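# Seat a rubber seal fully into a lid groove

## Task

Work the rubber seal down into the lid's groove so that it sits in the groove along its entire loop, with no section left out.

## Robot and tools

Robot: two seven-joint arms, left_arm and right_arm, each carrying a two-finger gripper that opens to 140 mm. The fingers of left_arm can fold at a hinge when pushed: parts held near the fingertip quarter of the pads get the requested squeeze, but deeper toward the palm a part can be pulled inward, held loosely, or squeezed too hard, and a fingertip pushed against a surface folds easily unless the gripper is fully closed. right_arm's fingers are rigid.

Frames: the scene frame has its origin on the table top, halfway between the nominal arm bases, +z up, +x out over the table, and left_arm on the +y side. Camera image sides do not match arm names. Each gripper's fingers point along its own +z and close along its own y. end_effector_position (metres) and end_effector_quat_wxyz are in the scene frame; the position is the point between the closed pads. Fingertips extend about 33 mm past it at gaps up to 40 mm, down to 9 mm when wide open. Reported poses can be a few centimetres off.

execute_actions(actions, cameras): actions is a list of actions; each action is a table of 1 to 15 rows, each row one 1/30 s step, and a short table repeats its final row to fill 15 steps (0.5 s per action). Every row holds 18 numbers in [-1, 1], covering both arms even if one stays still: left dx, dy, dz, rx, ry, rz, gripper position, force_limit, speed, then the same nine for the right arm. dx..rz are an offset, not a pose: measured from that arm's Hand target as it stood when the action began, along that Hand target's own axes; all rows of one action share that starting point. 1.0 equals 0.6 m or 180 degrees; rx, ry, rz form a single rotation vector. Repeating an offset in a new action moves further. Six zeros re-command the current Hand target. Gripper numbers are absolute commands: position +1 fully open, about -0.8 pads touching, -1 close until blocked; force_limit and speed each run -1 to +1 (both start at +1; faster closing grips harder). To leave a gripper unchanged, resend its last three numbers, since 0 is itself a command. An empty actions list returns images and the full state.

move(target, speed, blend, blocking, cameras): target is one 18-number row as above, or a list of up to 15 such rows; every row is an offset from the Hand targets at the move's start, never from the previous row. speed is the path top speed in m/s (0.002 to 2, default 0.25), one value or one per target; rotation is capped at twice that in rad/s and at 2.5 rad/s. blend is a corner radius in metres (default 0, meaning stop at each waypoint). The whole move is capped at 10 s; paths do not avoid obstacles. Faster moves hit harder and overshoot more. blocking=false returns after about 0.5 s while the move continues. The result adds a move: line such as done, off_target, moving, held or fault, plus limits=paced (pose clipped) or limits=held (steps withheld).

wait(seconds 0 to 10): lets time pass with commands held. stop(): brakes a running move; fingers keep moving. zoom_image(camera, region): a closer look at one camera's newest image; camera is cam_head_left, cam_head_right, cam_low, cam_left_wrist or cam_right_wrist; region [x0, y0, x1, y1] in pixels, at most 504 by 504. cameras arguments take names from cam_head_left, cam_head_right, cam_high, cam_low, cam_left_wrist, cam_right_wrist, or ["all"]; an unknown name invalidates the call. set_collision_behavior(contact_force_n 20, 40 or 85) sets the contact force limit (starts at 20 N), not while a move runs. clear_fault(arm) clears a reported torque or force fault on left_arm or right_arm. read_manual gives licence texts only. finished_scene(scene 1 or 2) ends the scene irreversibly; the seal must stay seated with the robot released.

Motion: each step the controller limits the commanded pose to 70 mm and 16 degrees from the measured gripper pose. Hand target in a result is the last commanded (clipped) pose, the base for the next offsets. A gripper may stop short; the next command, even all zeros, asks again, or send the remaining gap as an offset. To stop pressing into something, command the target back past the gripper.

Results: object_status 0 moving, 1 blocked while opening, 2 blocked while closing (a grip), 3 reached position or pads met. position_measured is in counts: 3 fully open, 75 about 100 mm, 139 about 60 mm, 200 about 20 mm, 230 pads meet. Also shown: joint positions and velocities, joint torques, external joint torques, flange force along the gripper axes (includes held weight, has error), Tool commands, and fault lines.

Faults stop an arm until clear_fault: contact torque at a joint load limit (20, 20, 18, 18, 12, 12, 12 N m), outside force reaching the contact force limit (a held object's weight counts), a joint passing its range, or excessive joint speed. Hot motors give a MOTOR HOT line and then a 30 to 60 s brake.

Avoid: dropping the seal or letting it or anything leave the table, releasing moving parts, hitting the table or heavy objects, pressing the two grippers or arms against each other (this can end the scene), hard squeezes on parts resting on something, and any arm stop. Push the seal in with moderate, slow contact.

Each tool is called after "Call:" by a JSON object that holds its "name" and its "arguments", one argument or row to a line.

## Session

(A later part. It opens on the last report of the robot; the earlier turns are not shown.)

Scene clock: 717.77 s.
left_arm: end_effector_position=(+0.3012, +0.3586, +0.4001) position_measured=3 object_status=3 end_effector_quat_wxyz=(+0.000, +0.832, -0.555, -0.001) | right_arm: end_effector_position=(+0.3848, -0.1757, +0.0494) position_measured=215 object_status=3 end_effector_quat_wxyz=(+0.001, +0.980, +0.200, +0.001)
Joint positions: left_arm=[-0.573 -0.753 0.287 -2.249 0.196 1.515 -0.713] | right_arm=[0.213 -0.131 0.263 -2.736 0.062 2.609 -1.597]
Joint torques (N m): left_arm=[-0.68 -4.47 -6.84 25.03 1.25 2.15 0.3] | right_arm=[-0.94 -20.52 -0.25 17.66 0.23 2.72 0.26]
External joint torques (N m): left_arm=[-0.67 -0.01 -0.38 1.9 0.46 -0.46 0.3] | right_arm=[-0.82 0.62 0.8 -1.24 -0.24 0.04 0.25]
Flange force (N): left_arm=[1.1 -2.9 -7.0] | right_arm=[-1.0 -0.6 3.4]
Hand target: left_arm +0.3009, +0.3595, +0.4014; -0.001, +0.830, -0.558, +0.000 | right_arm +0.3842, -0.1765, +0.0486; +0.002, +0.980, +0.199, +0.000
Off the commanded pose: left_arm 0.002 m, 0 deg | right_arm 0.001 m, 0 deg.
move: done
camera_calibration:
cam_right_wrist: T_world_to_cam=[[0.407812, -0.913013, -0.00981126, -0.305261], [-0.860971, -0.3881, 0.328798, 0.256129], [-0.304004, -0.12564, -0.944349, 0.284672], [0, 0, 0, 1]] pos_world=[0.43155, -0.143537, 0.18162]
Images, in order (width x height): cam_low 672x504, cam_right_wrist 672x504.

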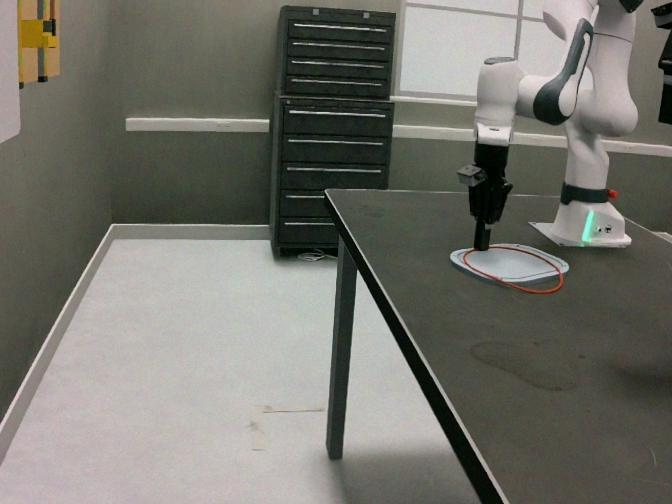

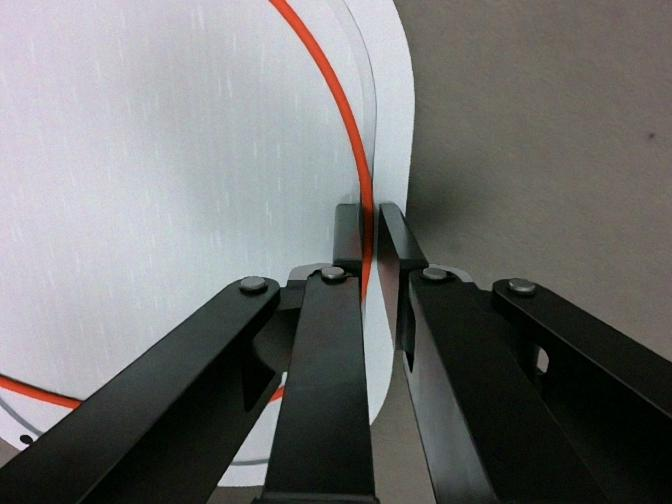

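Call:
{"name": "move", "arguments": {
  "target": [
    [0, 0, 0, 0, 0, 0, 1, 1, 1, 0, 0, -0.0133, 0, 0, 0, -0.69, -1, -1],
    [0, 0, 0, 0, 0, 0, 1, 1, 1, 0, 0, -0.0134, 0, 0, 0, -1, -1, -1]
  ],
  "speed": 0.03,
  "cameras": ["cam_right_wrist", "cam_low"]
}}

Call:
{"name": "zoom_image", "arguments": {
  "camera": "cam_right_wrist",
  "region": [300, 100, 440, 240]
}}

Call:
{"name": "zoom_image", "arguments": {
  "camera": "cam_low",
  "region": [430, 180, 600, 310]
}}

Scene clock: 735.10 s.
left_arm: end_effector_position=(+0.3012, +0.3586, +0.4001) position_measured=3 object_status=3 end_effector_quat_wxyz=(+0.000, +0.832, -0.555, -0.001) | right_arm: end_effector_position=(+0.3841, -0.1771, +0.0559) position_measured=230 object_status=0 end_effector_quat_wxyz=(+0.002, +0.980, +0.199, +0.000)
Joint positions: left_arm=[-0.573 -0.753 0.287 -2.249 0.196 1.515 -0.713] | right_arm=[0.213 -0.152 0.262 -2.735 0.066 2.586 -1.597]
Joint torques (N m): left_arm=[-0.72 -4.46 -6.9 25.02 1.23 2.16 0.29] | right_arm=[-0.45 -21.45 -0.69 19.22 0.63 2.48 -0.11]
External joint torques (N m): left_arm=[-0.77 0.08 -0.54 1.82 0.44 -0.46 0.29] | right_arm=[-0.49 -0.79 0.35 0.16 0.17 -0.16 -0.11]
Flange force (N): left_arm=[1.5 -2.7 -6.9] | right_arm=[-1.7 0.2 -2.9]
Hand target: left_arm +0.3009, +0.3595, +0.4014; -0.001, +0.830, -0.558, +0.000 | right_arm +0.3842, -0.1765, +0.0566; +0.002, +0.980, +0.199, +0.000
Off the commanded pose: left_arm 0.002 m, 0 deg | right_arm 0.001 m, 0 deg.
move: done
camera_calibration:
cam_right_wrist: T_world_to_cam=[[0.404985, -0.914295, -0.00720635, -0.305472], [-0.862023, -0.384434, 0.330344, 0.25386], [-0.304802, -0.127572, -0.943833, 0.290386], [0, 0, 0, 1]] pos_world=[0.431055, -0.144654, 0.188014]
Images, in order (width x height): cam_low 672x504, cam_right_wrist 672x504.

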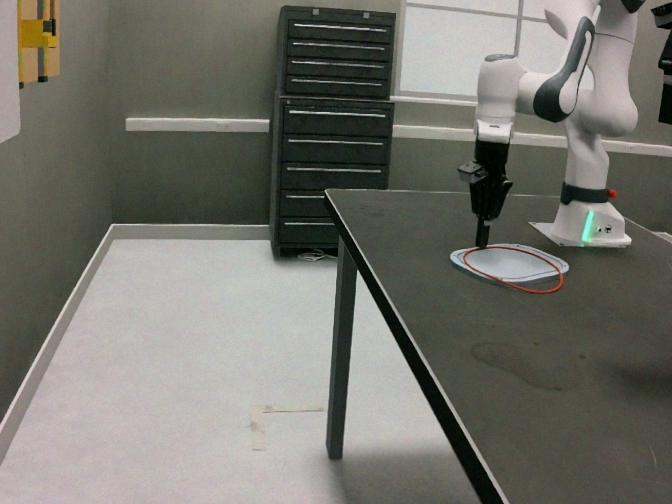

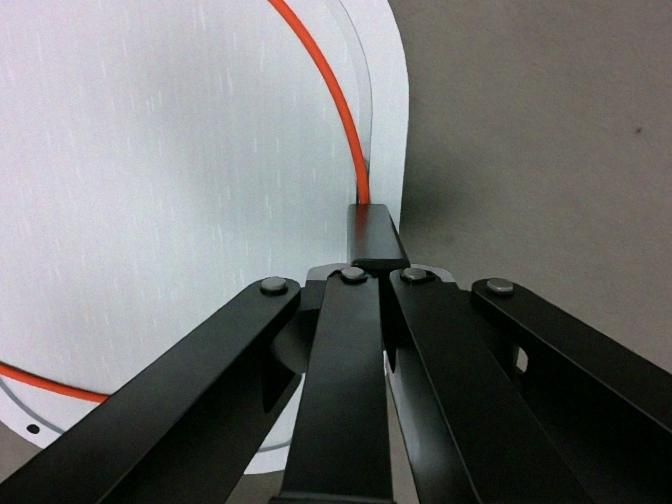

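Scaled by 3.600 from the camera's 672x504 image, which has a finer 960x720 frame.

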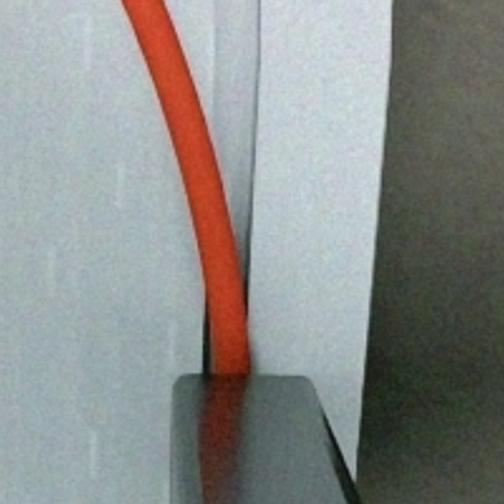

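Scaled by 2.965 from the camera's 672x504 image, which has a finer 960x720 frame.

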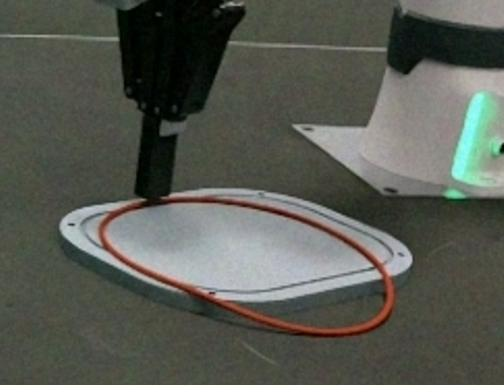

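Call:
{"name": "move", "arguments": {
  "target": [0, 0, 0, 0, 0, 0, 1, 1, 1, 0, 0, 0.0083, 0, 0, 0, -1, -1, -1],
  "speed": 0.015
}}

Scene clock: 743.00 s.
left_arm: end_effector_position=(+0.3012, +0.3586, +0.4001) position_measured=3 object_status=3 end_effector_quat_wxyz=(+0.000, +0.832, -0.555, -0.001) | right_arm: end_effector_position=(+0.3838, -0.1765, +0.0527) position_measured=230 object_status=3 end_effector_quat_wxyz=(+0.002, +0.980, +0.199, -0.001)
Joint positions: left_arm=[-0.573 -0.753 0.287 -2.249 0.196 1.515 -0.713] | right_arm=[0.213 -0.142 0.262 -2.735 0.066 2.594 -1.597]
Joint torques (N m): left_arm=[-0.72 -4.49 -6.9 25.03 1.25 2.16 0.24] | right_arm=[-0.96 -19.76 -0.24 18.61 0.25 3.39 0.07]
External joint torques (N m): left_arm=[-0.75 -0.08 -0.54 1.91 0.46 -0.45 0.24] | right_arm=[-1 1.09 0.73 -0.31 -0.21 0.74 0.07]
Flange force (N): left_arm=[1.3 -2.4 -7.0] | right_arm=[2.8 0.0 6.7]
Hand target: left_arm +0.3009, +0.3595, +0.4014; -0.001, +0.830, -0.558, +0.000 | right_arm +0.3842, -0.1765, +0.0517; +0.002, +0.980, +0.199, +0.000
Off the commanded pose: left_arm 0.002 m, 0 deg | right_arm 0.001 m, 0 deg.
move: done

Call:
{"name": "move", "arguments": {
  "target": [0, 0, 0, 0, 0, 0, 1, 1, 1, 0, 0, 0.0025, 0, 0, 0, -1, -1, -1],
  "speed": 0.01
}}

Scene clock: 748.77 s.
left_arm: end_effector_position=(+0.3012, +0.3586, +0.4001) position_measured=3 object_status=3 end_effector_quat_wxyz=(+0.000, +0.832, -0.555, -0.001) | right_arm: end_effector_position=(+0.3845, -0.1754, +0.0521) position_measured=230 object_status=3 end_effector_quat_wxyz=(+0.001, +0.980, +0.200, +0.001)
Joint positions: left_arm=[-0.573 -0.753 0.287 -2.249 0.196 1.515 -0.713] | right_arm=[0.213 -0.139 0.264 -2.735 0.066 2.6 -1.597]
Joint velocities: left_arm=[within noise] | right_arm=[0 0.001 0.001 -0.001 0.001 0.005 0]
Joint torques (N m): left_arm=[-0.69 -4.51 -6.87 25.02 1.25 2.16 0.28] | right_arm=[-1.46 -18.93 -0.7 17.68 0.03 3.12 0.12]
External joint torques (N m): left_arm=[-0.7 -0.05 -0.45 1.85 0.46 -0.46 0.28] | right_arm=[-1.5 2.05 0.26 -1.33 -0.42 0.45 0.12]
Flange force (N): left_arm=[1.1 -2.6 -6.8] | right_arm=[3.0 1.3 9.3]
Hand target: left_arm +0.3009, +0.3595, +0.4014; -0.001, +0.830, -0.558, +0.000 | right_arm +0.3842, -0.1765, +0.0502; +0.002, +0.980, +0.199, +0.000
Off the commanded pose: left_arm 0.002 m, 0 deg | right_arm 0.002 m, 0 deg.
move: done

Call:
{"name": "move", "arguments": {
  "target": [0, 0, 0, 0, 0, 0, 1, 1, 1, 0, 0, 0.0025, 0, 0, 0, -1, -1, -1],
  "speed": 0.01
}}

Scene clock: 755.53 s.
left_arm: end_effector_position=(+0.3012, +0.3586, +0.4001) position_measured=3 object_status=3 end_effector_quat_wxyz=(+0.000, +0.832, -0.555, -0.001) | right_arm: end_effector_position=(+0.3846, -0.1754, +0.0501) position_measured=230 object_status=3 end_effector_quat_wxyz=(+0.001, +0.980, +0.200, +0.000)
Joint positions: left_arm=[-0.573 -0.753 0.287 -2.249 0.196 1.515 -0.713] | right_arm=[0.211 -0.133 0.265 -2.735 0.064 2.607 -1.597]
Joint torques (N m): left_arm=[-0.7 -4.47 -6.87 25.05 1.24 2.15 0.24] | right_arm=[-1.11 -20.08 -0.36 17.87 0.01 3.07 0.19]
External joint torques (N m): left_arm=[-0.73 -0.02 -0.52 1.9 0.45 -0.46 0.24] | right_arm=[-1.15 0.96 0.56 -0.96 -0.44 0.41 0.19]
Flange force (N): left_arm=[1.4 -2.6 -7.0] | right_arm=[1.0 0.3 5.8]
Hand target: left_arm +0.3009, +0.3595, +0.4014; -0.001, +0.830, -0.558, +0.000 | right_arm +0.3842, -0.1765, +0.0487; +0.002, +0.980, +0.199, +0.000
Off the commanded pose: left_arm 0.002 m, 0 deg | right_arm 0.002 m, 0 deg.
move: done

Call:
{"name": "move", "arguments": {
  "target": [0, 0, 0, 0, 0, 0, 1, 1, 1, 0, 0, 0.0025, 0, 0, 0, -1, -1, -1],
  "speed": 0.01,
  "cameras": ["cam_right_wrist"]
}}

Call:
{"name": "zoom_image", "arguments": {
  "camera": "cam_right_wrist",
  "region": [300, 100, 440, 240]
}}

Scene clock: 760.90 s.
left_arm: end_effector_position=(+0.3012, +0.3586, +0.4001) position_measured=3 object_status=3 end_effector_quat_wxyz=(+0.000, +0.832, -0.555, -0.001) | right_arm: end_effector_position=(+0.3847, -0.1754, +0.0498) position_measured=230 object_status=3 end_effector_quat_wxyz=(+0.001, +0.980, +0.200, +0.001)
Joint positions: left_arm=[-0.573 -0.753 0.287 -2.249 0.196 1.515 -0.713] | right_arm=[0.211 -0.132 0.266 -2.735 0.063 2.608 -1.597]
Joint torques (N m): left_arm=[-0.67 -4.5 -6.88 25.08 1.25 2.15 0.25] | right_arm=[-1.33 -18.07 -0.32 17.56 -0.09 3.63 0.23]
External joint torques (N m): left_arm=[-0.71 0.05 -0.5 1.87 0.46 -0.46 0.25] | right_arm=[-1.27 3.02 0.69 -1.34 -0.55 0.96 0.23]
Flange force (N): left_arm=[1.4 -2.8 -7.0] | right_arm=[5.6 0.2 14.3]
Hand target: left_arm +0.3009, +0.3595, +0.4014; -0.001, +0.830, -0.558, +0.000 | right_arm +0.3842, -0.1765, +0.0472; +0.002, +0.980, +0.199, +0.000
Off the commanded pose: left_arm 0.002 m, 0 deg | right_arm 0.003 m, 0 deg.
move: done
camera_calibration:
cam_right_wrist: T_world_to_cam=[[0.408102, -0.912886, -0.00958997, -0.30513], [-0.86087, -0.388303, 0.328823, 0.256037], [-0.303902, -0.125938, -0.944343, 0.284999], [0, 0, 0, 1]] pos_world=[0.43155, -0.143237, 0.18202]
Images, in order (width x height): cam_right_wrist 672x504.

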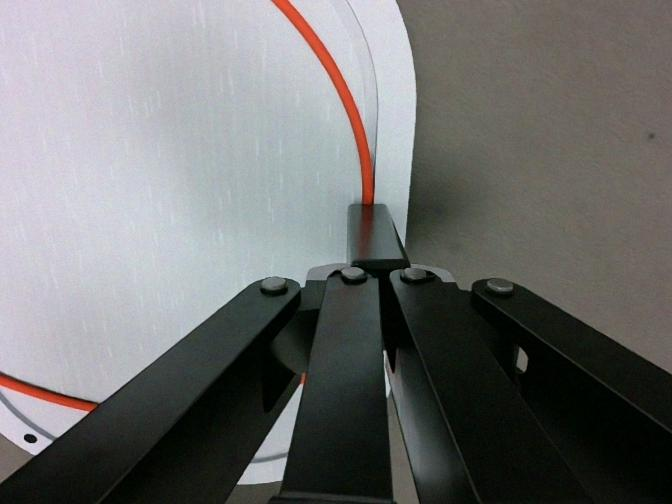

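Scaled by 3.600 from the camera's 672x504 image, which has a finer 960x720 frame.

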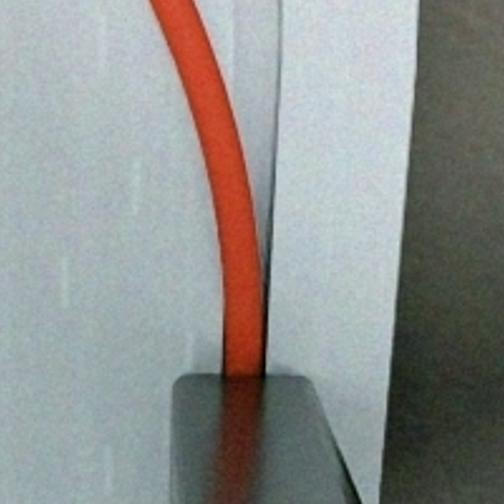

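Call:
{"name": "move", "arguments": {
  "target": [0, 0, 0, 0, 0, 0, 1, 1, 1, 0, 0, -0.0500, 0, 0, 0, -1, -1, -1],
  "speed": 0.04,
  "cameras": ["cam_right_wrist", "cam_low", "cam_high"]
}}

Call:
{"name": "zoom_image", "arguments": {
  "camera": "cam_right_wrist",
  "region": [280, 60, 440, 220]
}}

Call:
{"name": "zoom_image", "arguments": {
  "camera": "cam_low",
  "region": [430, 200, 600, 310]
}}

Call:
{"name": "zoom_image", "arguments": {
  "camera": "cam_high",
  "region": [190, 180, 340, 310]
}}

Scene clock: 774.50 s.
left_arm: end_effector_position=(+0.3012, +0.3586, +0.4001) position_measured=3 object_status=3 end_effector_quat_wxyz=(+0.000, +0.832, -0.555, -0.001) | right_arm: end_effector_position=(+0.3845, -0.1770, +0.0765) position_measured=230 object_status=3 end_effector_quat_wxyz=(+0.002, +0.980, +0.198, +0.001)
Joint positions: left_arm=[-0.573 -0.753 0.287 -2.249 0.196 1.515 -0.713] | right_arm=[0.22 -0.21 0.256 -2.723 0.082 2.518 -1.607]
Joint velocities: left_arm=[within noise] | right_arm=[-0.001 0 0 0 -0.001 -0.003 -0.002]
Joint torques (N m): left_arm=[-0.72 -4.49 -6.88 25.04 1.25 2.16 0.31] | right_arm=[-0.23 -20.37 -1.2 20.12 0.67 2.52 -0.12]
External joint torques (N m): left_arm=[-0.71 0.01 -0.42 1.84 0.47 -0.46 0.31] | right_arm=[-0.23 -0.66 0.28 -0.06 0.14 -0.15 -0.13]
Flange force (N): left_arm=[1.2 -2.8 -6.9] | right_arm=[-2.2 0.1 -2.3]
Hand target: left_arm +0.3009, +0.3595, +0.4014; -0.001, +0.830, -0.558, +0.000 | right_arm +0.3842, -0.1765, +0.0772; +0.002, +0.980, +0.199, +0.000
Off the commanded pose: left_arm 0.002 m, 0 deg | right_arm 0.001 m, 0 deg.
move: done
camera_calibration:
cam_right_wrist: T_world_to_cam=[[0.402848, -0.915241, -0.00688682, -0.304867], [-0.863235, -0.382436, 0.329498, 0.248319], [-0.304204, -0.126792, -0.944131, 0.309953], [0, 0, 0, 1]] pos_world=[0.431461, -0.144761, 0.208717]
Images, in order (width x height): cam_high 672x504, cam_low 672x504, cam_right_wrist 672x504.

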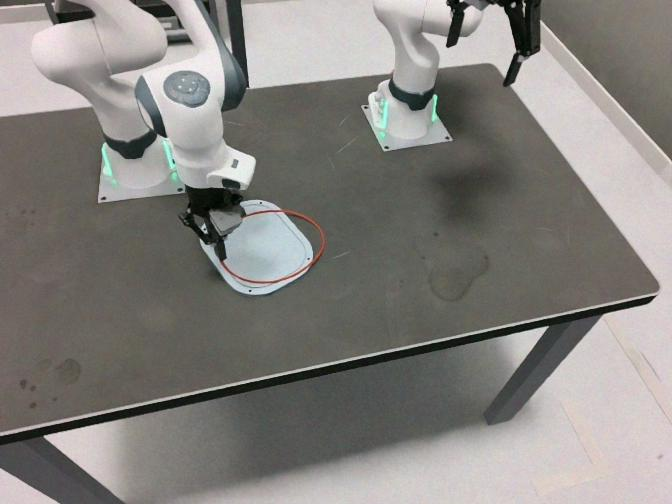

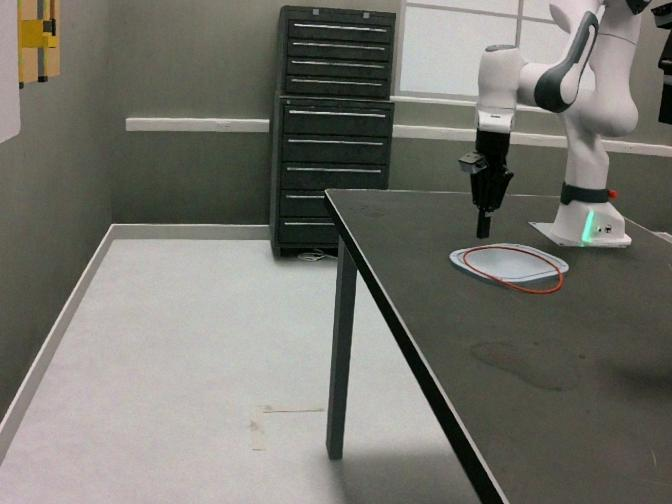

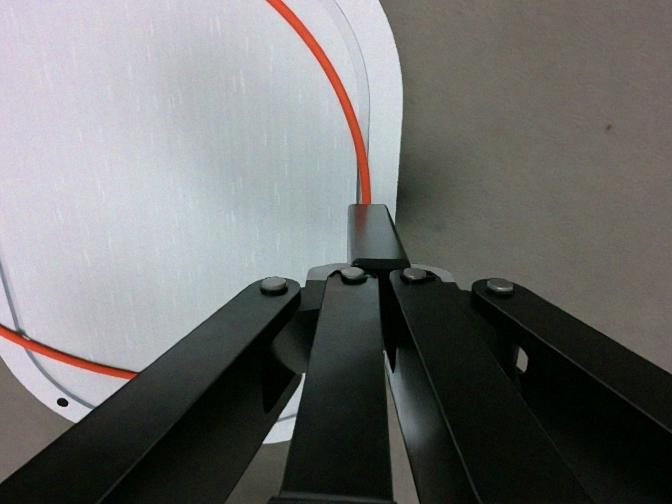

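Scaled by 3.150 from the camera's 672x504 image, which has a finer 960x720 frame.

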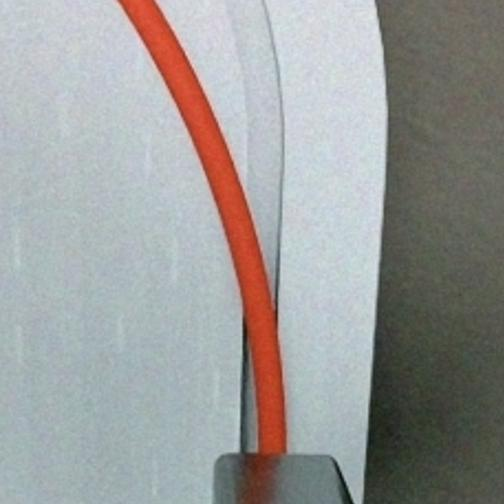

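Scaled by 2.965 from the camera's 672x504 image, which has a finer 960x720 frame.

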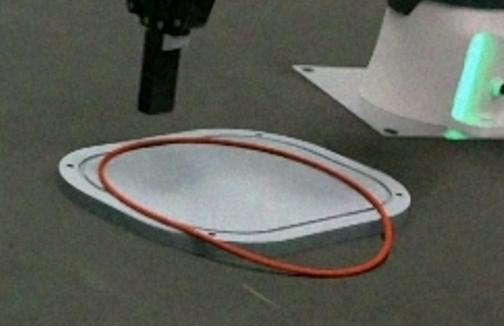

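Scaled by 3.360 from the camera's 672x504 image, which has a finer 960x720 frame.

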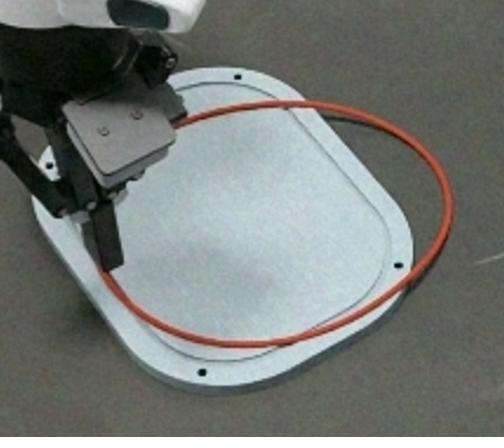

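Call:
{"name": "move", "arguments": {
  "target": [0, 0, 0, 0, 0, 0, 1, 1, 1, -0.0667, 0, -0.0500, 0, 0, 0, -1, -1, -1],
  "speed": 0.1,
  "cameras": ["cam_right_wrist", "cam_low", "cam_high", "cam_head_left"]
}}

Call:
{"name": "zoom_image", "arguments": {
  "camera": "cam_right_wrist",
  "region": [260, 40, 440, 220]
}}

Call:
{"name": "zoom_image", "arguments": {
  "camera": "cam_high",
  "region": [190, 180, 340, 310]
}}

Scene clock: 785.87 s.
left_arm: end_effector_position=(+0.3012, +0.3586, +0.4001) position_measured=3 object_status=3 end_effector_quat_wxyz=(+0.000, +0.832, -0.555, -0.001) | right_arm: end_effector_position=(+0.3489, -0.1918, +0.1075) position_measured=230 object_status=3 end_effector_quat_wxyz=(+0.002, +0.980, +0.197, +0.002)
Joint positions: left_arm=[-0.573 -0.753 0.287 -2.249 0.196 1.515 -0.713] | right_arm=[0.265 -0.419 0.22 -2.816 0.126 2.405 -1.636]
Joint velocities: left_arm=[within noise] | right_arm=[0 0.001 -0.002 0 0 -0.005 -0.003]
Joint torques (N m): left_arm=[-0.68 -4.44 -6.88 25.05 1.24 2.17 0.29] | right_arm=[-0.29 -14.69 -1.83 20.91 0.46 2.53 -0.08]
External joint torques (N m): left_arm=[-0.66 -0.04 -0.44 1.91 0.46 -0.45 0.29] | right_arm=[-0.32 -0.59 0.46 -0.64 -0.14 -0.14 -0.08]
Flange force (N): left_arm=[1.2 -2.8 -7.0] | right_arm=[-3.6 0.0 -1.1]
Hand target: left_arm +0.3009, +0.3595, +0.4014; -0.001, +0.830, -0.558, +0.000 | right_arm +0.3473, -0.1920, +0.1072; +0.002, +0.980, +0.199, +0.000
Off the commanded pose: left_arm 0.002 m, 0 deg | right_arm 0.002 m, 0 deg.
move: done
camera_calibration:
cam_right_wrist: T_world_to_cam=[[0.401605, -0.915782, -0.00750742, -0.30346], [-0.864338, -0.381729, 0.32742, 0.202357], [-0.302711, -0.125004, -0.944849, 0.326357], [0, 0, 0, 1]] pos_world=[0.395567, -0.159862, 0.239825]
Images, in order (width x height): cam_head_left 672x504, cam_high 672x504, cam_low 672x504, cam_right_wrist 672x504.

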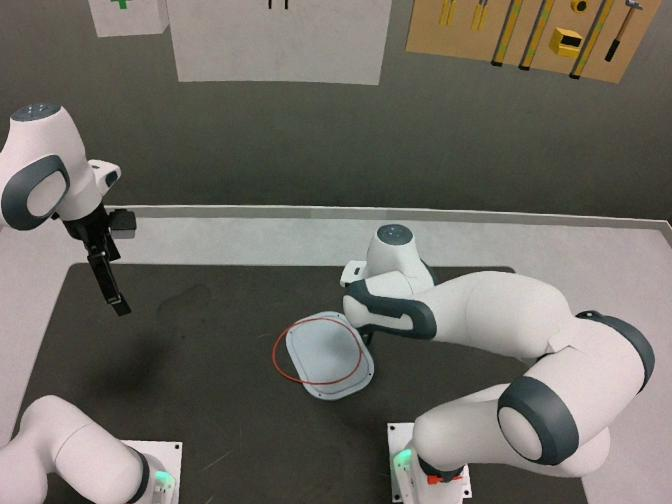

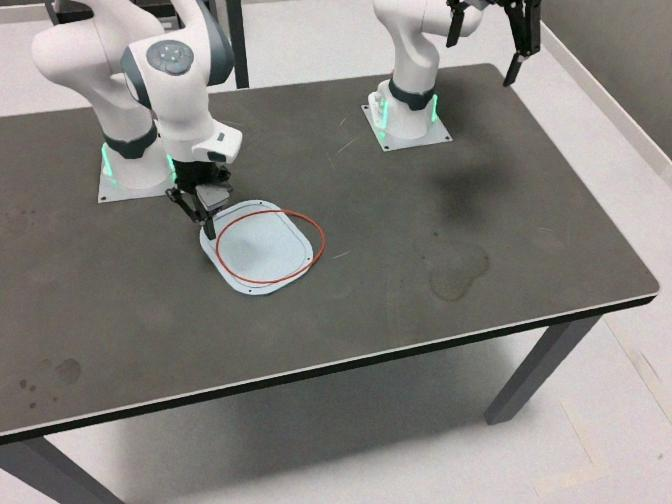

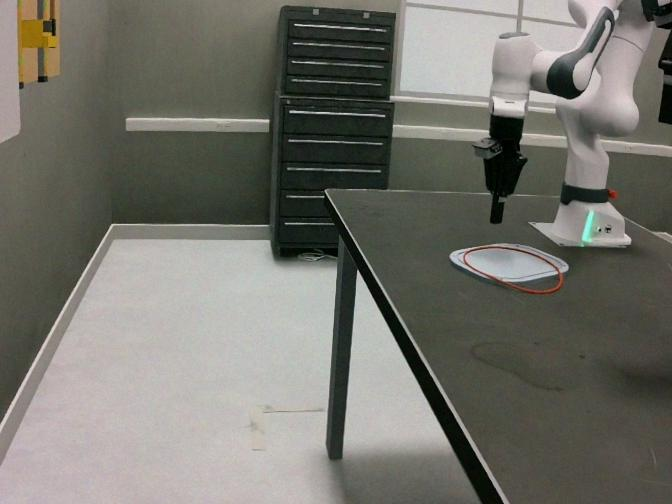

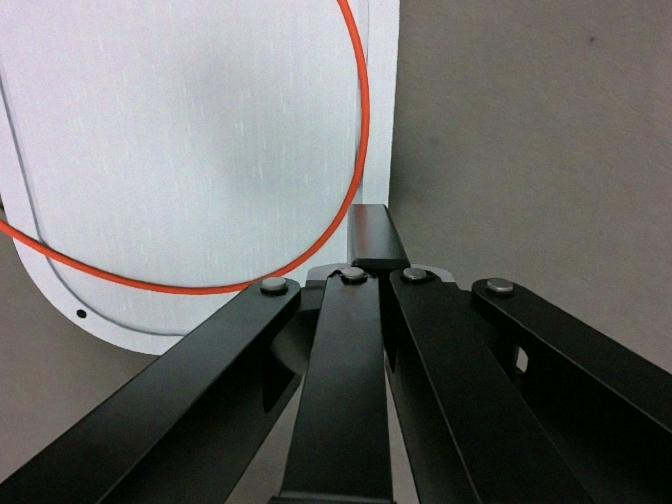

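Scaled by 2.800 from the camera's 672x504 image, which has a finer 960x720 frame.

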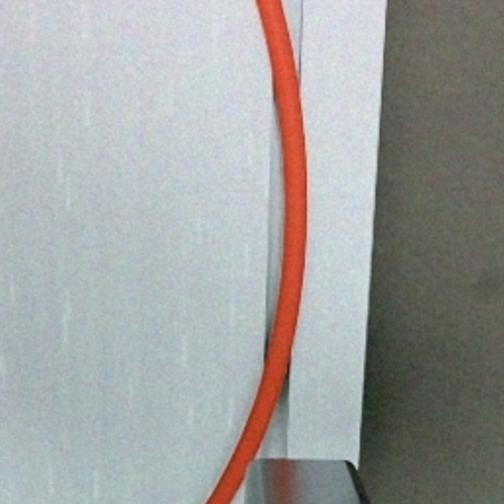

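Scaled by 3.360 from the camera's 672x504 image, which has a finer 960x720 frame.

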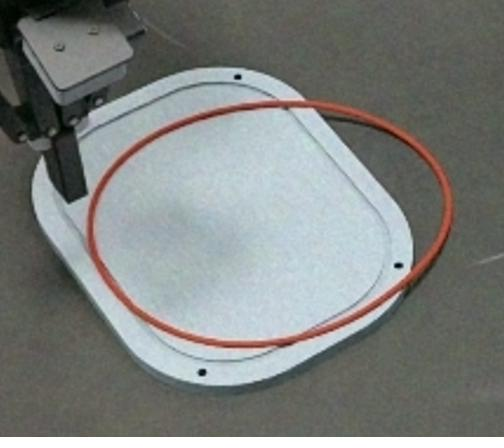

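Call:
{"name": "zoom_image", "arguments": {
  "camera": "cam_right_wrist",
  "region": [320, 60, 400, 200]
}}

Call:
{"name": "zoom_image", "arguments": {
  "camera": "cam_low",
  "region": [440, 230, 580, 310]
}}

Scaled by 3.600 from the camera's 672x504 image, which has a finer 960x720 frame.

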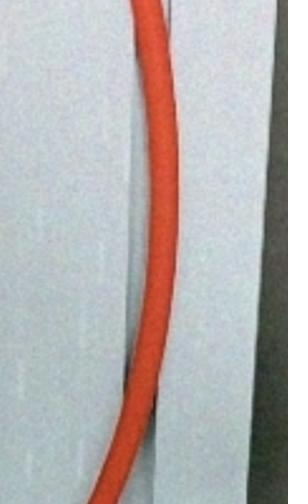

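Scaled by 3.600 from the camera's 672x504 image, which has a finer 960x720 frame.

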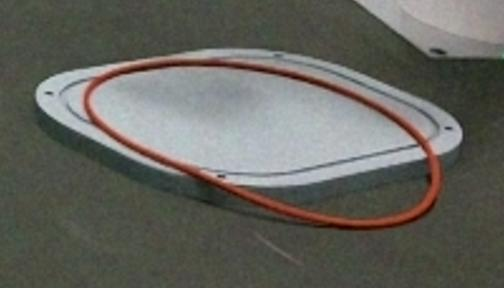

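Call:
{"name": "move", "arguments": {
  "target": [0, 0, 0, 0, 0, 0, 1, 1, 1, 0.0671, -0.0657, 0.0853, 0, 0, 0, -1, -1, -1],
  "speed": 0.08,
  "cameras": ["cam_right_wrist"]
}}

Scene clock: 836.60 s.
left_arm: end_effector_position=(+0.3012, +0.3586, +0.4001) position_measured=3 object_status=3 end_effector_quat_wxyz=(+0.000, +0.832, -0.555, -0.001) | right_arm: end_effector_position=(+0.3679, -0.1403, +0.0559) position_measured=230 object_status=3 end_effector_quat_wxyz=(+0.001, +0.980, +0.201, -0.001)
Joint positions: left_arm=[-0.573 -0.753 0.287 -2.249 0.196 1.515 -0.713] | right_arm=[0.249 -0.148 0.329 -2.726 0.087 2.582 -1.518]
Joint velocities: left_arm=[within noise] | right_arm=[0 0 0 0 0.001 0 0.007]
Joint torques (N m): left_arm=[-0.67 -4.44 -6.87 25.06 1.25 2.15 0.28] | right_arm=[-0.94 -20.08 -0.24 19.35 0.05 2.9 0.13]
External joint torques (N m): left_arm=[-0.65 -0.03 -0.42 1.93 0.47 -0.46 0.28] | right_arm=[-0.94 0.34 1.03 0.17 -0.41 0.24 0.13]
Flange force (N): left_arm=[1.1 -2.8 -7.1] | right_arm=[3.1 -0.8 3.1]
Hand target: left_arm +0.3009, +0.3595, +0.4014; -0.001, +0.830, -0.558, +0.000 | right_arm +0.3691, -0.1401, +0.0558; +0.002, +0.980, +0.199, +0.000
Off the commanded pose: left_arm 0.002 m, 0 deg | right_arm 0.001 m, 0 deg.
move: done
camera_calibration:
cam_right_wrist: T_world_to_cam=[[0.409267, -0.912356, -0.0102968, -0.266443], [-0.859253, -0.389193, 0.331985, 0.25232], [-0.306896, -0.127023, -0.943229, 0.290935], [0, 0, 0, 1]] pos_world=[0.41514, -0.107935, 0.187909]
Images, in order (width x height): cam_right_wrist 672x504.

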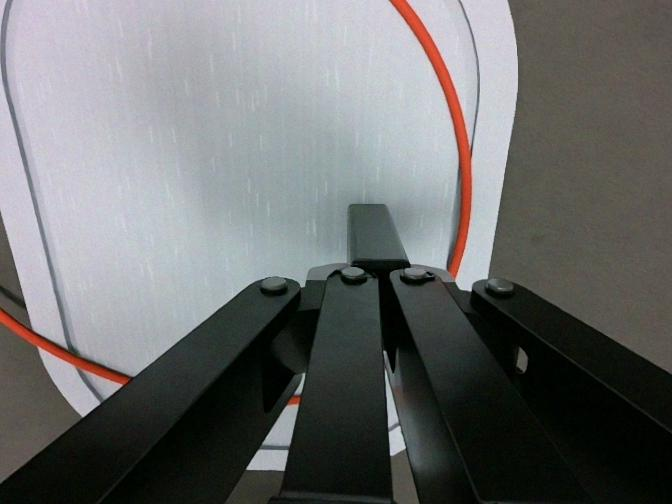

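Call:
{"name": "move", "arguments": {
  "target": [0, 0, 0, 0, 0, 0, 1, 1, 1, 0, 0, 0.0083, 0, 0, 0, -1, -1, -1],
  "speed": 0.015
}}

Call:
{"name": "move", "arguments": {
  "target": [0, 0, 0, 0, 0, 0, 1, 1, 1, 0, 0, 0.0025, 0, 0, 0, -1, -1, -1],
  "speed": 0.01
}}

Scene clock: 841.97 s.
left_arm: end_effector_position=(+0.3012, +0.3586, +0.4001) position_measured=3 object_status=3 end_effector_quat_wxyz=(+0.000, +0.832, -0.555, -0.001) | right_arm: end_effector_position=(+0.3688, -0.1397, +0.0515) position_measured=230 object_status=3 end_effector_quat_wxyz=(+0.001, +0.980, +0.201, +0.000)
Joint positions: left_arm=[-0.573 -0.753 0.287 -2.249 0.196 1.515 -0.713] | right_arm=[0.247 -0.132 0.33 -2.726 0.08 2.598 -1.511]
Joint velocities: left_arm=[within noise] | right_arm=[0 0.001 -0.001 0 -0.002 0.004 0.004]
Joint torques (N m): left_arm=[-0.67 -4.53 -6.85 25.06 1.25 2.16 0.26] | right_arm=[-0.95 -20.32 -0.08 18.63 0.07 2.92 0.26]
External joint torques (N m): left_arm=[-0.6 -0.03 -0.33 1.86 0.47 -0.47 0.26] | right_arm=[-0.91 0.36 1.12 -0.27 -0.39 0.27 0.26]
Flange force (N): left_arm=[1.0 -2.8 -6.8] | right_arm=[1.8 -1.2 3.6]
Hand target: left_arm +0.3009, +0.3595, +0.4014; -0.001, +0.830, -0.558, +0.000 | right_arm +0.3691, -0.1401, +0.0509; +0.002, +0.980, +0.199, +0.000
Off the commanded pose: left_arm 0.002 m, 0 deg | right_arm 0.001 m, 0 deg.
move: done

Scene clock: 842.67 s.
left_arm: end_effector_position=(+0.3012, +0.3586, +0.4001) position_measured=3 object_status=3 end_effector_quat_wxyz=(+0.000, +0.832, -0.555, -0.001) | right_arm: end_effector_position=(+0.3692, -0.1395, +0.0503) position_measured=230 object_status=3 end_effector_quat_wxyz=(+0.001, +0.980, +0.200, +0.000)
Joint positions: left_arm=[-0.573 -0.753 0.287 -2.249 0.196 1.515 -0.713] | right_arm=[0.246 -0.128 0.33 -2.726 0.078 2.603 -1.509]
Joint velocities: left_arm=[within noise] | right_arm=[0 0 -0.001 0.001 0 0.003 0.003]
Joint torques (N m): left_arm=[-0.68 -4.48 -6.84 25.01 1.25 2.15 0.27] | right_arm=[-0.89 -20.45 -0.09 18.24 0.14 2.98 0.21]
External joint torques (N m): left_arm=[-0.72 0.04 -0.43 1.82 0.46 -0.46 0.27] | right_arm=[-0.93 0.39 0.99 -0.69 -0.31 0.31 0.21]
Flange force (N): left_arm=[1.3 -2.8 -6.8] | right_arm=[0.4 -0.7 3.9]
Hand target: left_arm +0.3009, +0.3595, +0.4014; -0.001, +0.830, -0.558, +0.000 | right_arm +0.3691, -0.1402, +0.0494; +0.002, +0.980, +0.199, +0.000
Off the commanded pose: left_arm 0.002 m, 0 deg | right_arm 0.001 m, 0 deg.
move: done

Call:
{"name": "move", "arguments": {
  "target": [0, 0, 0, 0, 0, 0, 1, 1, 1, 0, 0, 0.0017, 0, 0, 0, -1, -1, -1],
  "speed": 0.01
}}

Call:
{"name": "move", "arguments": {
  "target": [0, 0, 0, 0, 0, 0, 1, 1, 1, 0, 0, 0.0017, 0, 0, 0, -1, -1, -1],
  "speed": 0.01
}}

Scene clock: 847.60 s.
left_arm: end_effector_position=(+0.3012, +0.3586, +0.4001) position_measured=3 object_status=3 end_effector_quat_wxyz=(+0.000, +0.832, -0.555, -0.001) | right_arm: end_effector_position=(+0.3693, -0.1394, +0.0493) position_measured=230 object_status=3 end_effector_quat_wxyz=(+0.001, +0.980, +0.200, +0.000)
Joint positions: left_arm=[-0.573 -0.753 0.287 -2.249 0.196 1.515 -0.713] | right_arm=[0.246 -0.125 0.33 -2.726 0.076 2.606 -1.508]
Joint velocities: left_arm=[within noise] | right_arm=[0 -0.001 0 -0.001 -0.003 0.003 0.001]
Joint torques (N m): left_arm=[-0.67 -4.48 -6.82 25.06 1.26 2.15 0.3] | right_arm=[-0.91 -20.57 -0.17 18.07 0.07 2.9 0.26]
External joint torques (N m): left_arm=[-0.73 0.05 -0.47 1.84 0.46 -0.46 0.3] | right_arm=[-0.88 0.18 0.95 -0.64 -0.39 0.26 0.26]
Flange force (N): left_arm=[1.3 -2.8 -6.9] | right_arm=[0.1 -0.8 3.1]
Hand target: left_arm +0.3009, +0.3595, +0.4014; -0.001, +0.830, -0.558, +0.000 | right_arm +0.3691, -0.1402, +0.0483; +0.002, +0.980, +0.199, +0.000
Off the commanded pose: left_arm 0.002 m, 0 deg | right_arm 0.001 m, 0 deg.
move: done

Scene clock: 848.30 s.
left_arm: end_effector_position=(+0.3012, +0.3586, +0.4001) position_measured=3 object_status=3 end_effector_quat_wxyz=(+0.000, +0.832, -0.555, -0.001) | right_arm: end_effector_position=(+0.3694, -0.1393, +0.0492) position_measured=230 object_status=3 end_effector_quat_wxyz=(+0.001, +0.980, +0.201, +0.000)
Joint positions: left_arm=[-0.573 -0.753 0.287 -2.249 0.196 1.515 -0.713] | right_arm=[0.246 -0.124 0.331 -2.726 0.075 2.607 -1.507]
Joint torques (N m): left_arm=[-0.68 -4.46 -6.9 25.02 1.25 2.17 0.28] | right_arm=[-1.05 -19.03 -0.27 17.86 -0.07 3.33 0.32]
External joint torques (N m): left_arm=[-0.64 0.06 -0.41 1.8 0.47 -0.46 0.28] | right_arm=[-0.99 1.8 0.87 -0.95 -0.52 0.67 0.32]
Flange force (N): left_arm=[1.2 -2.8 -6.8] | right_arm=[3.9 -1.0 9.9]
Hand target: left_arm +0.3009, +0.3595, +0.4014; -0.001, +0.830, -0.558, +0.000 | right_arm +0.3691, -0.1402, +0.0473; +0.002, +0.980, +0.199, +0.000
Off the commanded pose: left_arm 0.002 m, 0 deg | right_arm 0.002 m, 0 deg.
move: done

Call:
{"name": "move", "arguments": {
  "target": [
    [0, 0, 0, 0, 0, 0, 1, 1, 1, 0, 0, -0.0462, 0, 0, 0, -1, -1, -1],
    [0, 0, 0, 0, 0, 0, 1, 1, 1, 0.0008, 0.0905, -0.0462, 0, 0, 0, -1, -1, -1],
    [0, 0, 0, 0, 0, 0, 1, 1, 1, 0.0008, 0.0905, -0.0120, 0, 0, 0, -1, -1, -1]
  ],
  "speed": 0.08,
  "blend": [0.01, 0.01, 0],
  "cameras": ["cam_right_wrist"]
}}

Call:
{"name": "zoom_image", "arguments": {
  "camera": "cam_right_wrist",
  "region": [260, 60, 440, 240]
}}

Scene clock: 1054.40 s.
left_arm: end_effector_position=(+0.3012, +0.3586, +0.4001) position_measured=3 object_status=3 end_effector_quat_wxyz=(+0.000, +0.832, -0.555, -0.001) | right_arm: end_effector_position=(+0.3904, -0.1893, +0.0553) position_measured=230 object_status=3 end_effector_quat_wxyz=(+0.001, +0.981, +0.196, +0.000)
Joint positions: left_arm=[-0.573 -0.753 0.287 -2.249 0.196 1.515 -0.713] | right_arm=[0.212 -0.146 0.225 -2.732 0.058 2.587 -1.622]
Joint velocities: left_arm=[within noise] | right_arm=[-0.001 0 -0.001 -0.001 0 0.004 -0.007]
Joint torques (N m): left_arm=[-0.65 -4.51 -6.83 25.1 1.26 2.16 0.26] | right_arm=[-0.56 -20.74 -0.64 18.81 0.06 3.03 -0.31]
External joint torques (N m): left_arm=[-0.65 -0.15 -0.44 2.02 0.47 -0.45 0.26] | right_arm=[-0.55 0.4 0.3 -0.35 -0.41 0.37 -0.31]
Flange force (N): left_arm=[1.1 -2.6 -7.2] | right_arm=[0.4 1.1 2.9]
Hand target: left_arm +0.3009, +0.3595, +0.4014; -0.001, +0.830, -0.558, +0.000 | right_arm +0.3907, -0.1899, +0.0547; +0.002, +0.980, +0.199, +0.000
Off the commanded pose: left_arm 0.002 m, 0 deg | right_arm 0.001 m, 0 deg.
move: done
camera_calibration:
cam_right_wrist: T_world_to_cam=[[0.398863, -0.916954, -0.0101303, -0.317192], [-0.864084, -0.379518, 0.330644, 0.256497], [-0.30703, -0.123128, -0.943701, 0.291868], [0, 0, 0, 1]] pos_world=[0.437763, -0.157568, 0.187414]
Images, in order (width x height): cam_right_wrist 672x504.

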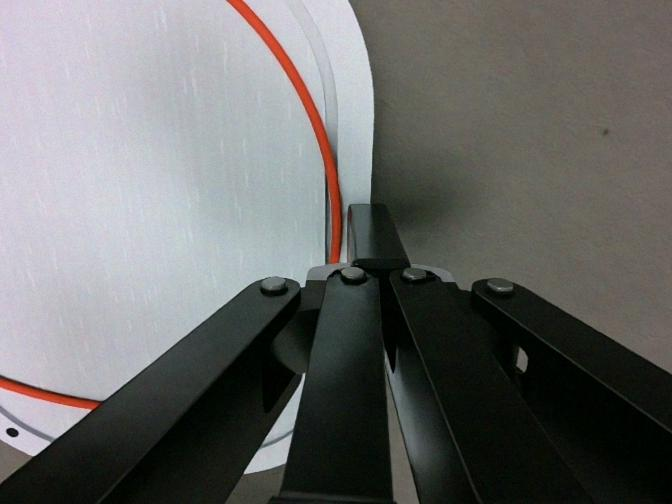

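Scaled by 2.800 from the camera's 672x504 image, which has a finer 960x720 frame.

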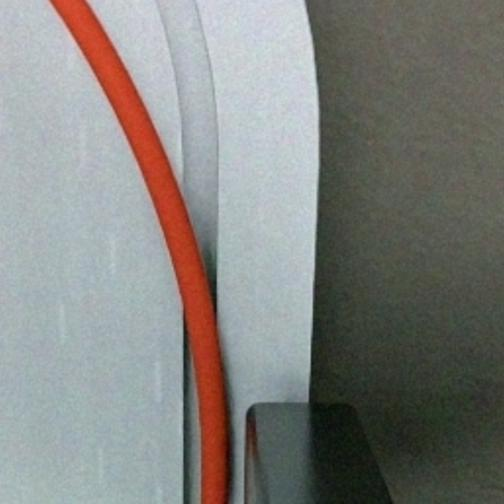

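Call:
{"name": "move", "arguments": {
  "target": [0, 0, 0, 0, 0, 0, 1, 1, 1, 0, 0, 0.0088, 0, 0, 0, -1, -1, -1],
  "speed": 0.02
}}

Call:
{"name": "move", "arguments": {
  "target": [0, 0, 0, 0, 0, 0, 1, 1, 1, 0, -0.0115, 0, 0, 0, 0, -1, -1, -1],
  "speed": 0.02,
  "cameras": ["cam_right_wrist"]
}}

Call:
{"name": "zoom_image", "arguments": {
  "camera": "cam_right_wrist",
  "region": [260, 60, 440, 240]
}}

Scene clock: 1065.73 s.
left_arm: end_effector_position=(+0.3012, +0.3586, +0.4001) position_measured=3 object_status=3 end_effector_quat_wxyz=(+0.000, +0.832, -0.555, -0.001) | right_arm: end_effector_position=(+0.3907, -0.1890, +0.0503) position_measured=230 object_status=3 end_effector_quat_wxyz=(+0.001, +0.980, +0.198, +0.000)
Joint positions: left_arm=[-0.573 -0.753 0.287 -2.249 0.196 1.515 -0.713] | right_arm=[0.212 -0.131 0.225 -2.733 0.054 2.605 -1.623]
Joint velocities: left_arm=[within noise] | right_arm=[0 0.002 0 0 0 0.004 0.001]
Joint torques (N m): left_arm=[-0.68 -4.47 -6.9 25.03 1.25 2.15 0.25] | right_arm=[-0.87 -21.07 -0.31 18.17 0.04 2.88 -0.02]
External joint torques (N m): left_arm=[-0.63 -0.06 -0.44 1.89 0.47 -0.46 0.25] | right_arm=[-0.85 0.31 0.54 -0.66 -0.42 0.22 -0.02]
Flange force (N): left_arm=[1.1 -2.6 -6.9] | right_arm=[-0.4 0.4 2.7]
Hand target: left_arm +0.3009, +0.3595, +0.4014; -0.001, +0.830, -0.558, +0.000 | right_arm +0.3907, -0.1900, +0.0494; +0.002, +0.980, +0.199, +0.000
Off the commanded pose: left_arm 0.002 m, 0 deg | right_arm 0.001 m, 0 deg.
move: done

Scene clock: 1066.60 s.
left_arm: end_effector_position=(+0.3012, +0.3586, +0.4001) position_measured=3 object_status=3 end_effector_quat_wxyz=(+0.000, +0.832, -0.555, -0.001) | right_arm: end_effector_position=(+0.3887, -0.1839, +0.0502) position_measured=230 object_status=3 end_effector_quat_wxyz=(+0.002, +0.979, +0.202, +0.000)
Joint positions: left_arm=[-0.573 -0.753 0.287 -2.249 0.196 1.515 -0.713] | right_arm=[0.214 -0.131 0.238 -2.733 0.054 2.605 -1.615]
Joint velocities: left_arm=[within noise] | right_arm=[0.001 -0.001 -0.001 0.001 0 -0.001 0.007]
Joint torques (N m): left_arm=[-0.68 -4.49 -6.91 25.04 1.24 2.16 0.26] | right_arm=[-0.58 -21.27 0.32 18.11 0.33 2.91 0.28]
External joint torques (N m): left_arm=[-0.72 -0.05 -0.56 1.87 0.45 -0.45 0.26] | right_arm=[-0.62 -0.13 1.14 -0.63 -0.12 0.27 0.28]
Flange force (N): left_arm=[1.3 -2.4 -7.0] | right_arm=[-1.6 -1.5 1.5]
Hand target: left_arm +0.3009, +0.3595, +0.4014; -0.001, +0.830, -0.558, +0.000 | right_arm +0.3880, -0.1836, +0.0494; +0.002, +0.980, +0.199, +0.000
Off the commanded pose: left_arm 0.002 m, 0 deg | right_arm 0.001 m, 0 deg.
move: done
camera_calibration:
cam_right_wrist: T_world_to_cam=[[0.410472, -0.911833, -0.00852866, -0.315304], [-0.859709, -0.390092, 0.329742, 0.255218], [-0.303997, -0.128018, -0.944033, 0.285225], [0, 0, 0, 1]] pos_world=[0.435544, -0.151432, 0.182416]
Images, in order (width x height): cam_right_wrist 672x504.

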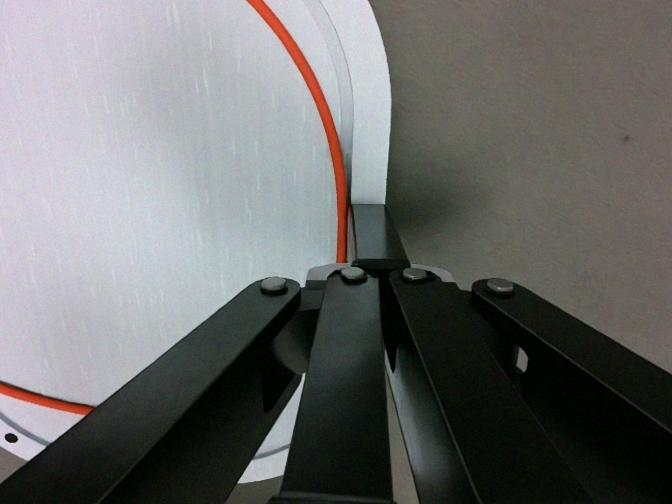

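Scaled by 2.800 from the camera's 672x504 image, which has a finer 960x720 frame.

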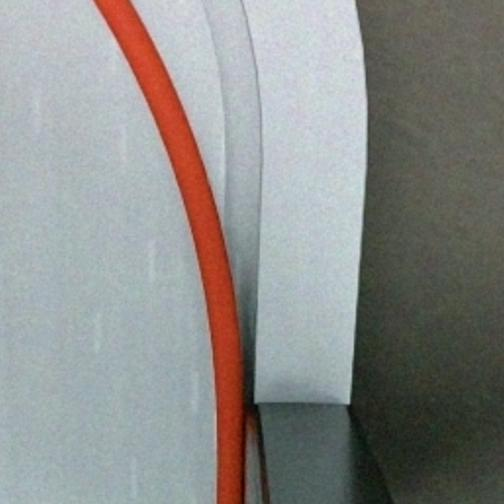

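Call:
{"name": "move", "arguments": {
  "target": [
    [0, 0, 0, 0, 0, 0, 1, 1, 1, 0, 0.0067, 0, 0, 0, 0, -1, -1, -1],
    [0, 0, 0, 0, 0, 0, 1, 1, 1, 0.0, 0.0167, -0.0833, 0, 0, 0, -1, -1, -1],
    [0, 0, 0, 0, 0, 0, 1, 1, 1, 0.1022, 0.1092, -0.2510, 0, 0, 0, -1, -1, -1]
  ],
  "speed": [0.03, 0.08, 0.15],
  "blend": [0.002, 0.02, 0],
  "cameras": ["all"]
}}

Scene clock: 1118.07 s.
left_arm: end_effector_position=(+0.3012, +0.3586, +0.4001) position_measured=3 object_status=3 end_effector_quat_wxyz=(+0.000, +0.832, -0.555, -0.001) | right_arm: end_effector_position=(+0.4703, -0.2188, +0.2006) position_measured=230 object_status=3 end_effector_quat_wxyz=(+0.000, +0.981, +0.195, +0.002)
Joint positions: left_arm=[-0.573 -0.753 0.287 -2.249 0.196 1.515 -0.713] | right_arm=[0.177 -0.236 0.12 -2.383 0.032 2.151 -1.73]
Joint velocities: left_arm=[within noise] | right_arm=[0.001 0.001 0.001 -0.001 0.002 -0.003 -0.008]
Joint torques (N m): left_arm=[-0.68 -4.5 -6.89 25.04 1.25 2.16 0.28] | right_arm=[-0.54 -23.04 -0.56 24.47 0.34 2.55 -0.13]
External joint torques (N m): left_arm=[-0.7 0.01 -0.48 1.87 0.46 -0.45 0.28] | right_arm=[-0.6 0.05 0.42 0.54 -0.41 -0.1 -0.13]
Flange force (N): left_arm=[1.3 -2.7 -6.9] | right_arm=[2.0 0.7 -1.0]
Hand target: left_arm +0.3009, +0.3595, +0.4014; -0.001, +0.830, -0.558, +0.000 | right_arm +0.4699, -0.2195, +0.2002; +0.002, +0.980, +0.199, +0.000
Off the commanded pose: left_arm 0.002 m, 0 deg | right_arm 0.001 m, 1 deg.
move: done
camera_calibration:
cam_left_wrist: T_world_to_cam=[[-0.930346, -0.366568, 0.00920254, 0.41662], [-0.340997, 0.874131, 0.345855, -0.347494], [-0.134824, 0.318627, -0.938243, 0.44646], [0, 0, 0, 1]] pos_world=[0.3293, 0.314221, 0.535236]
cam_right_wrist: T_world_to_cam=[[0.398355, -0.91717, -0.0105659, -0.374387], [-0.865489, -0.379673, 0.326766, 0.267766], [-0.303712, -0.121024, -0.945046, 0.449058], [0, 0, 0, 1]] pos_world=[0.517272, -0.187366, 0.332928]

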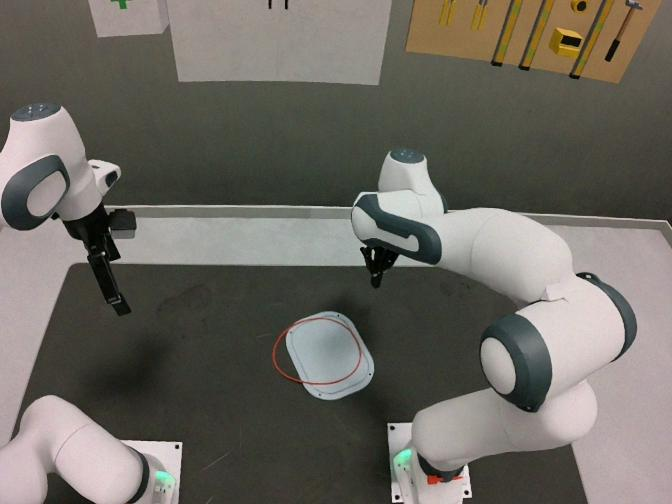

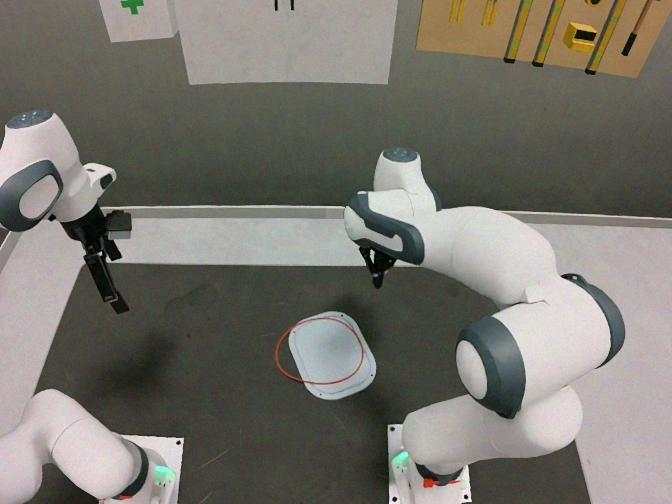

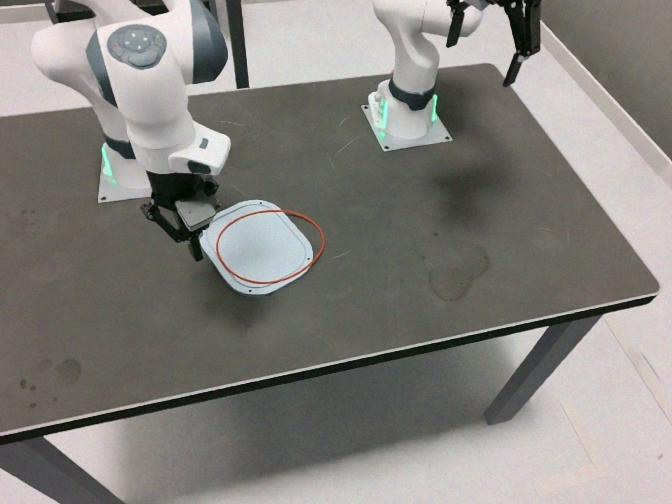

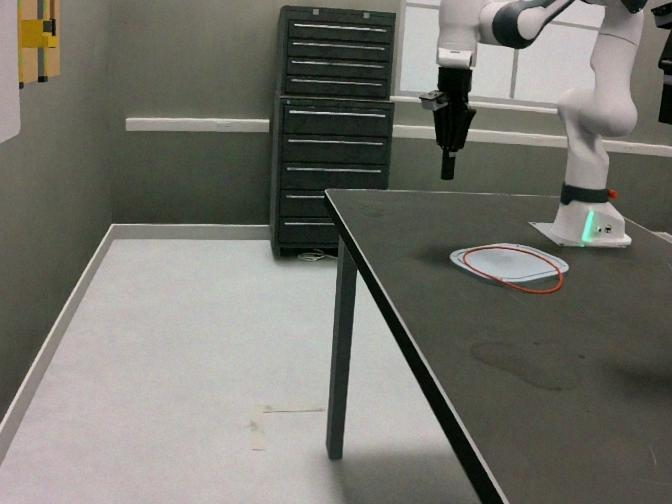

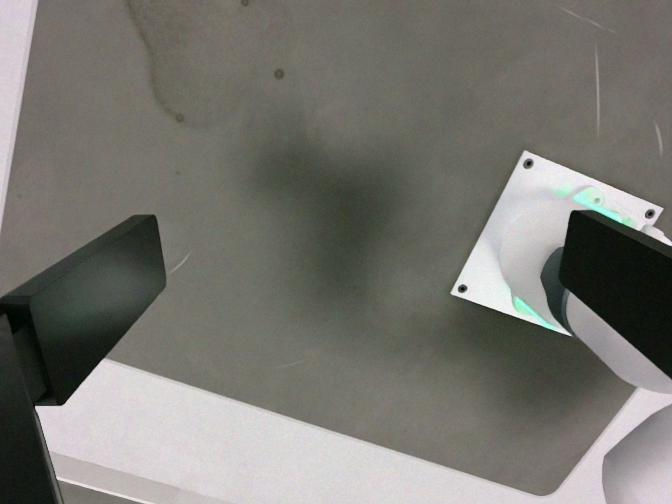

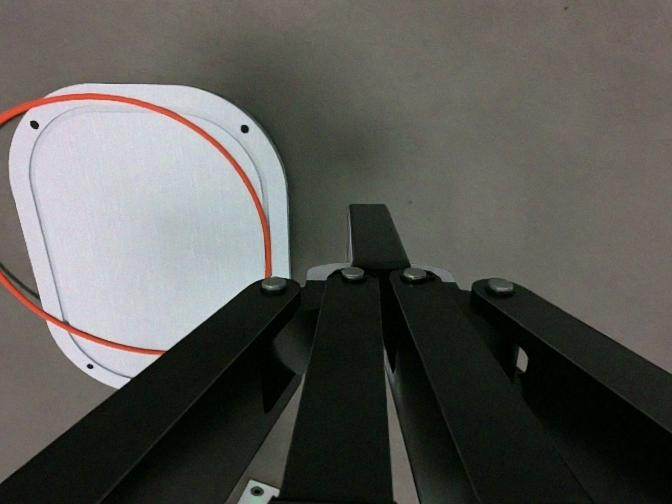

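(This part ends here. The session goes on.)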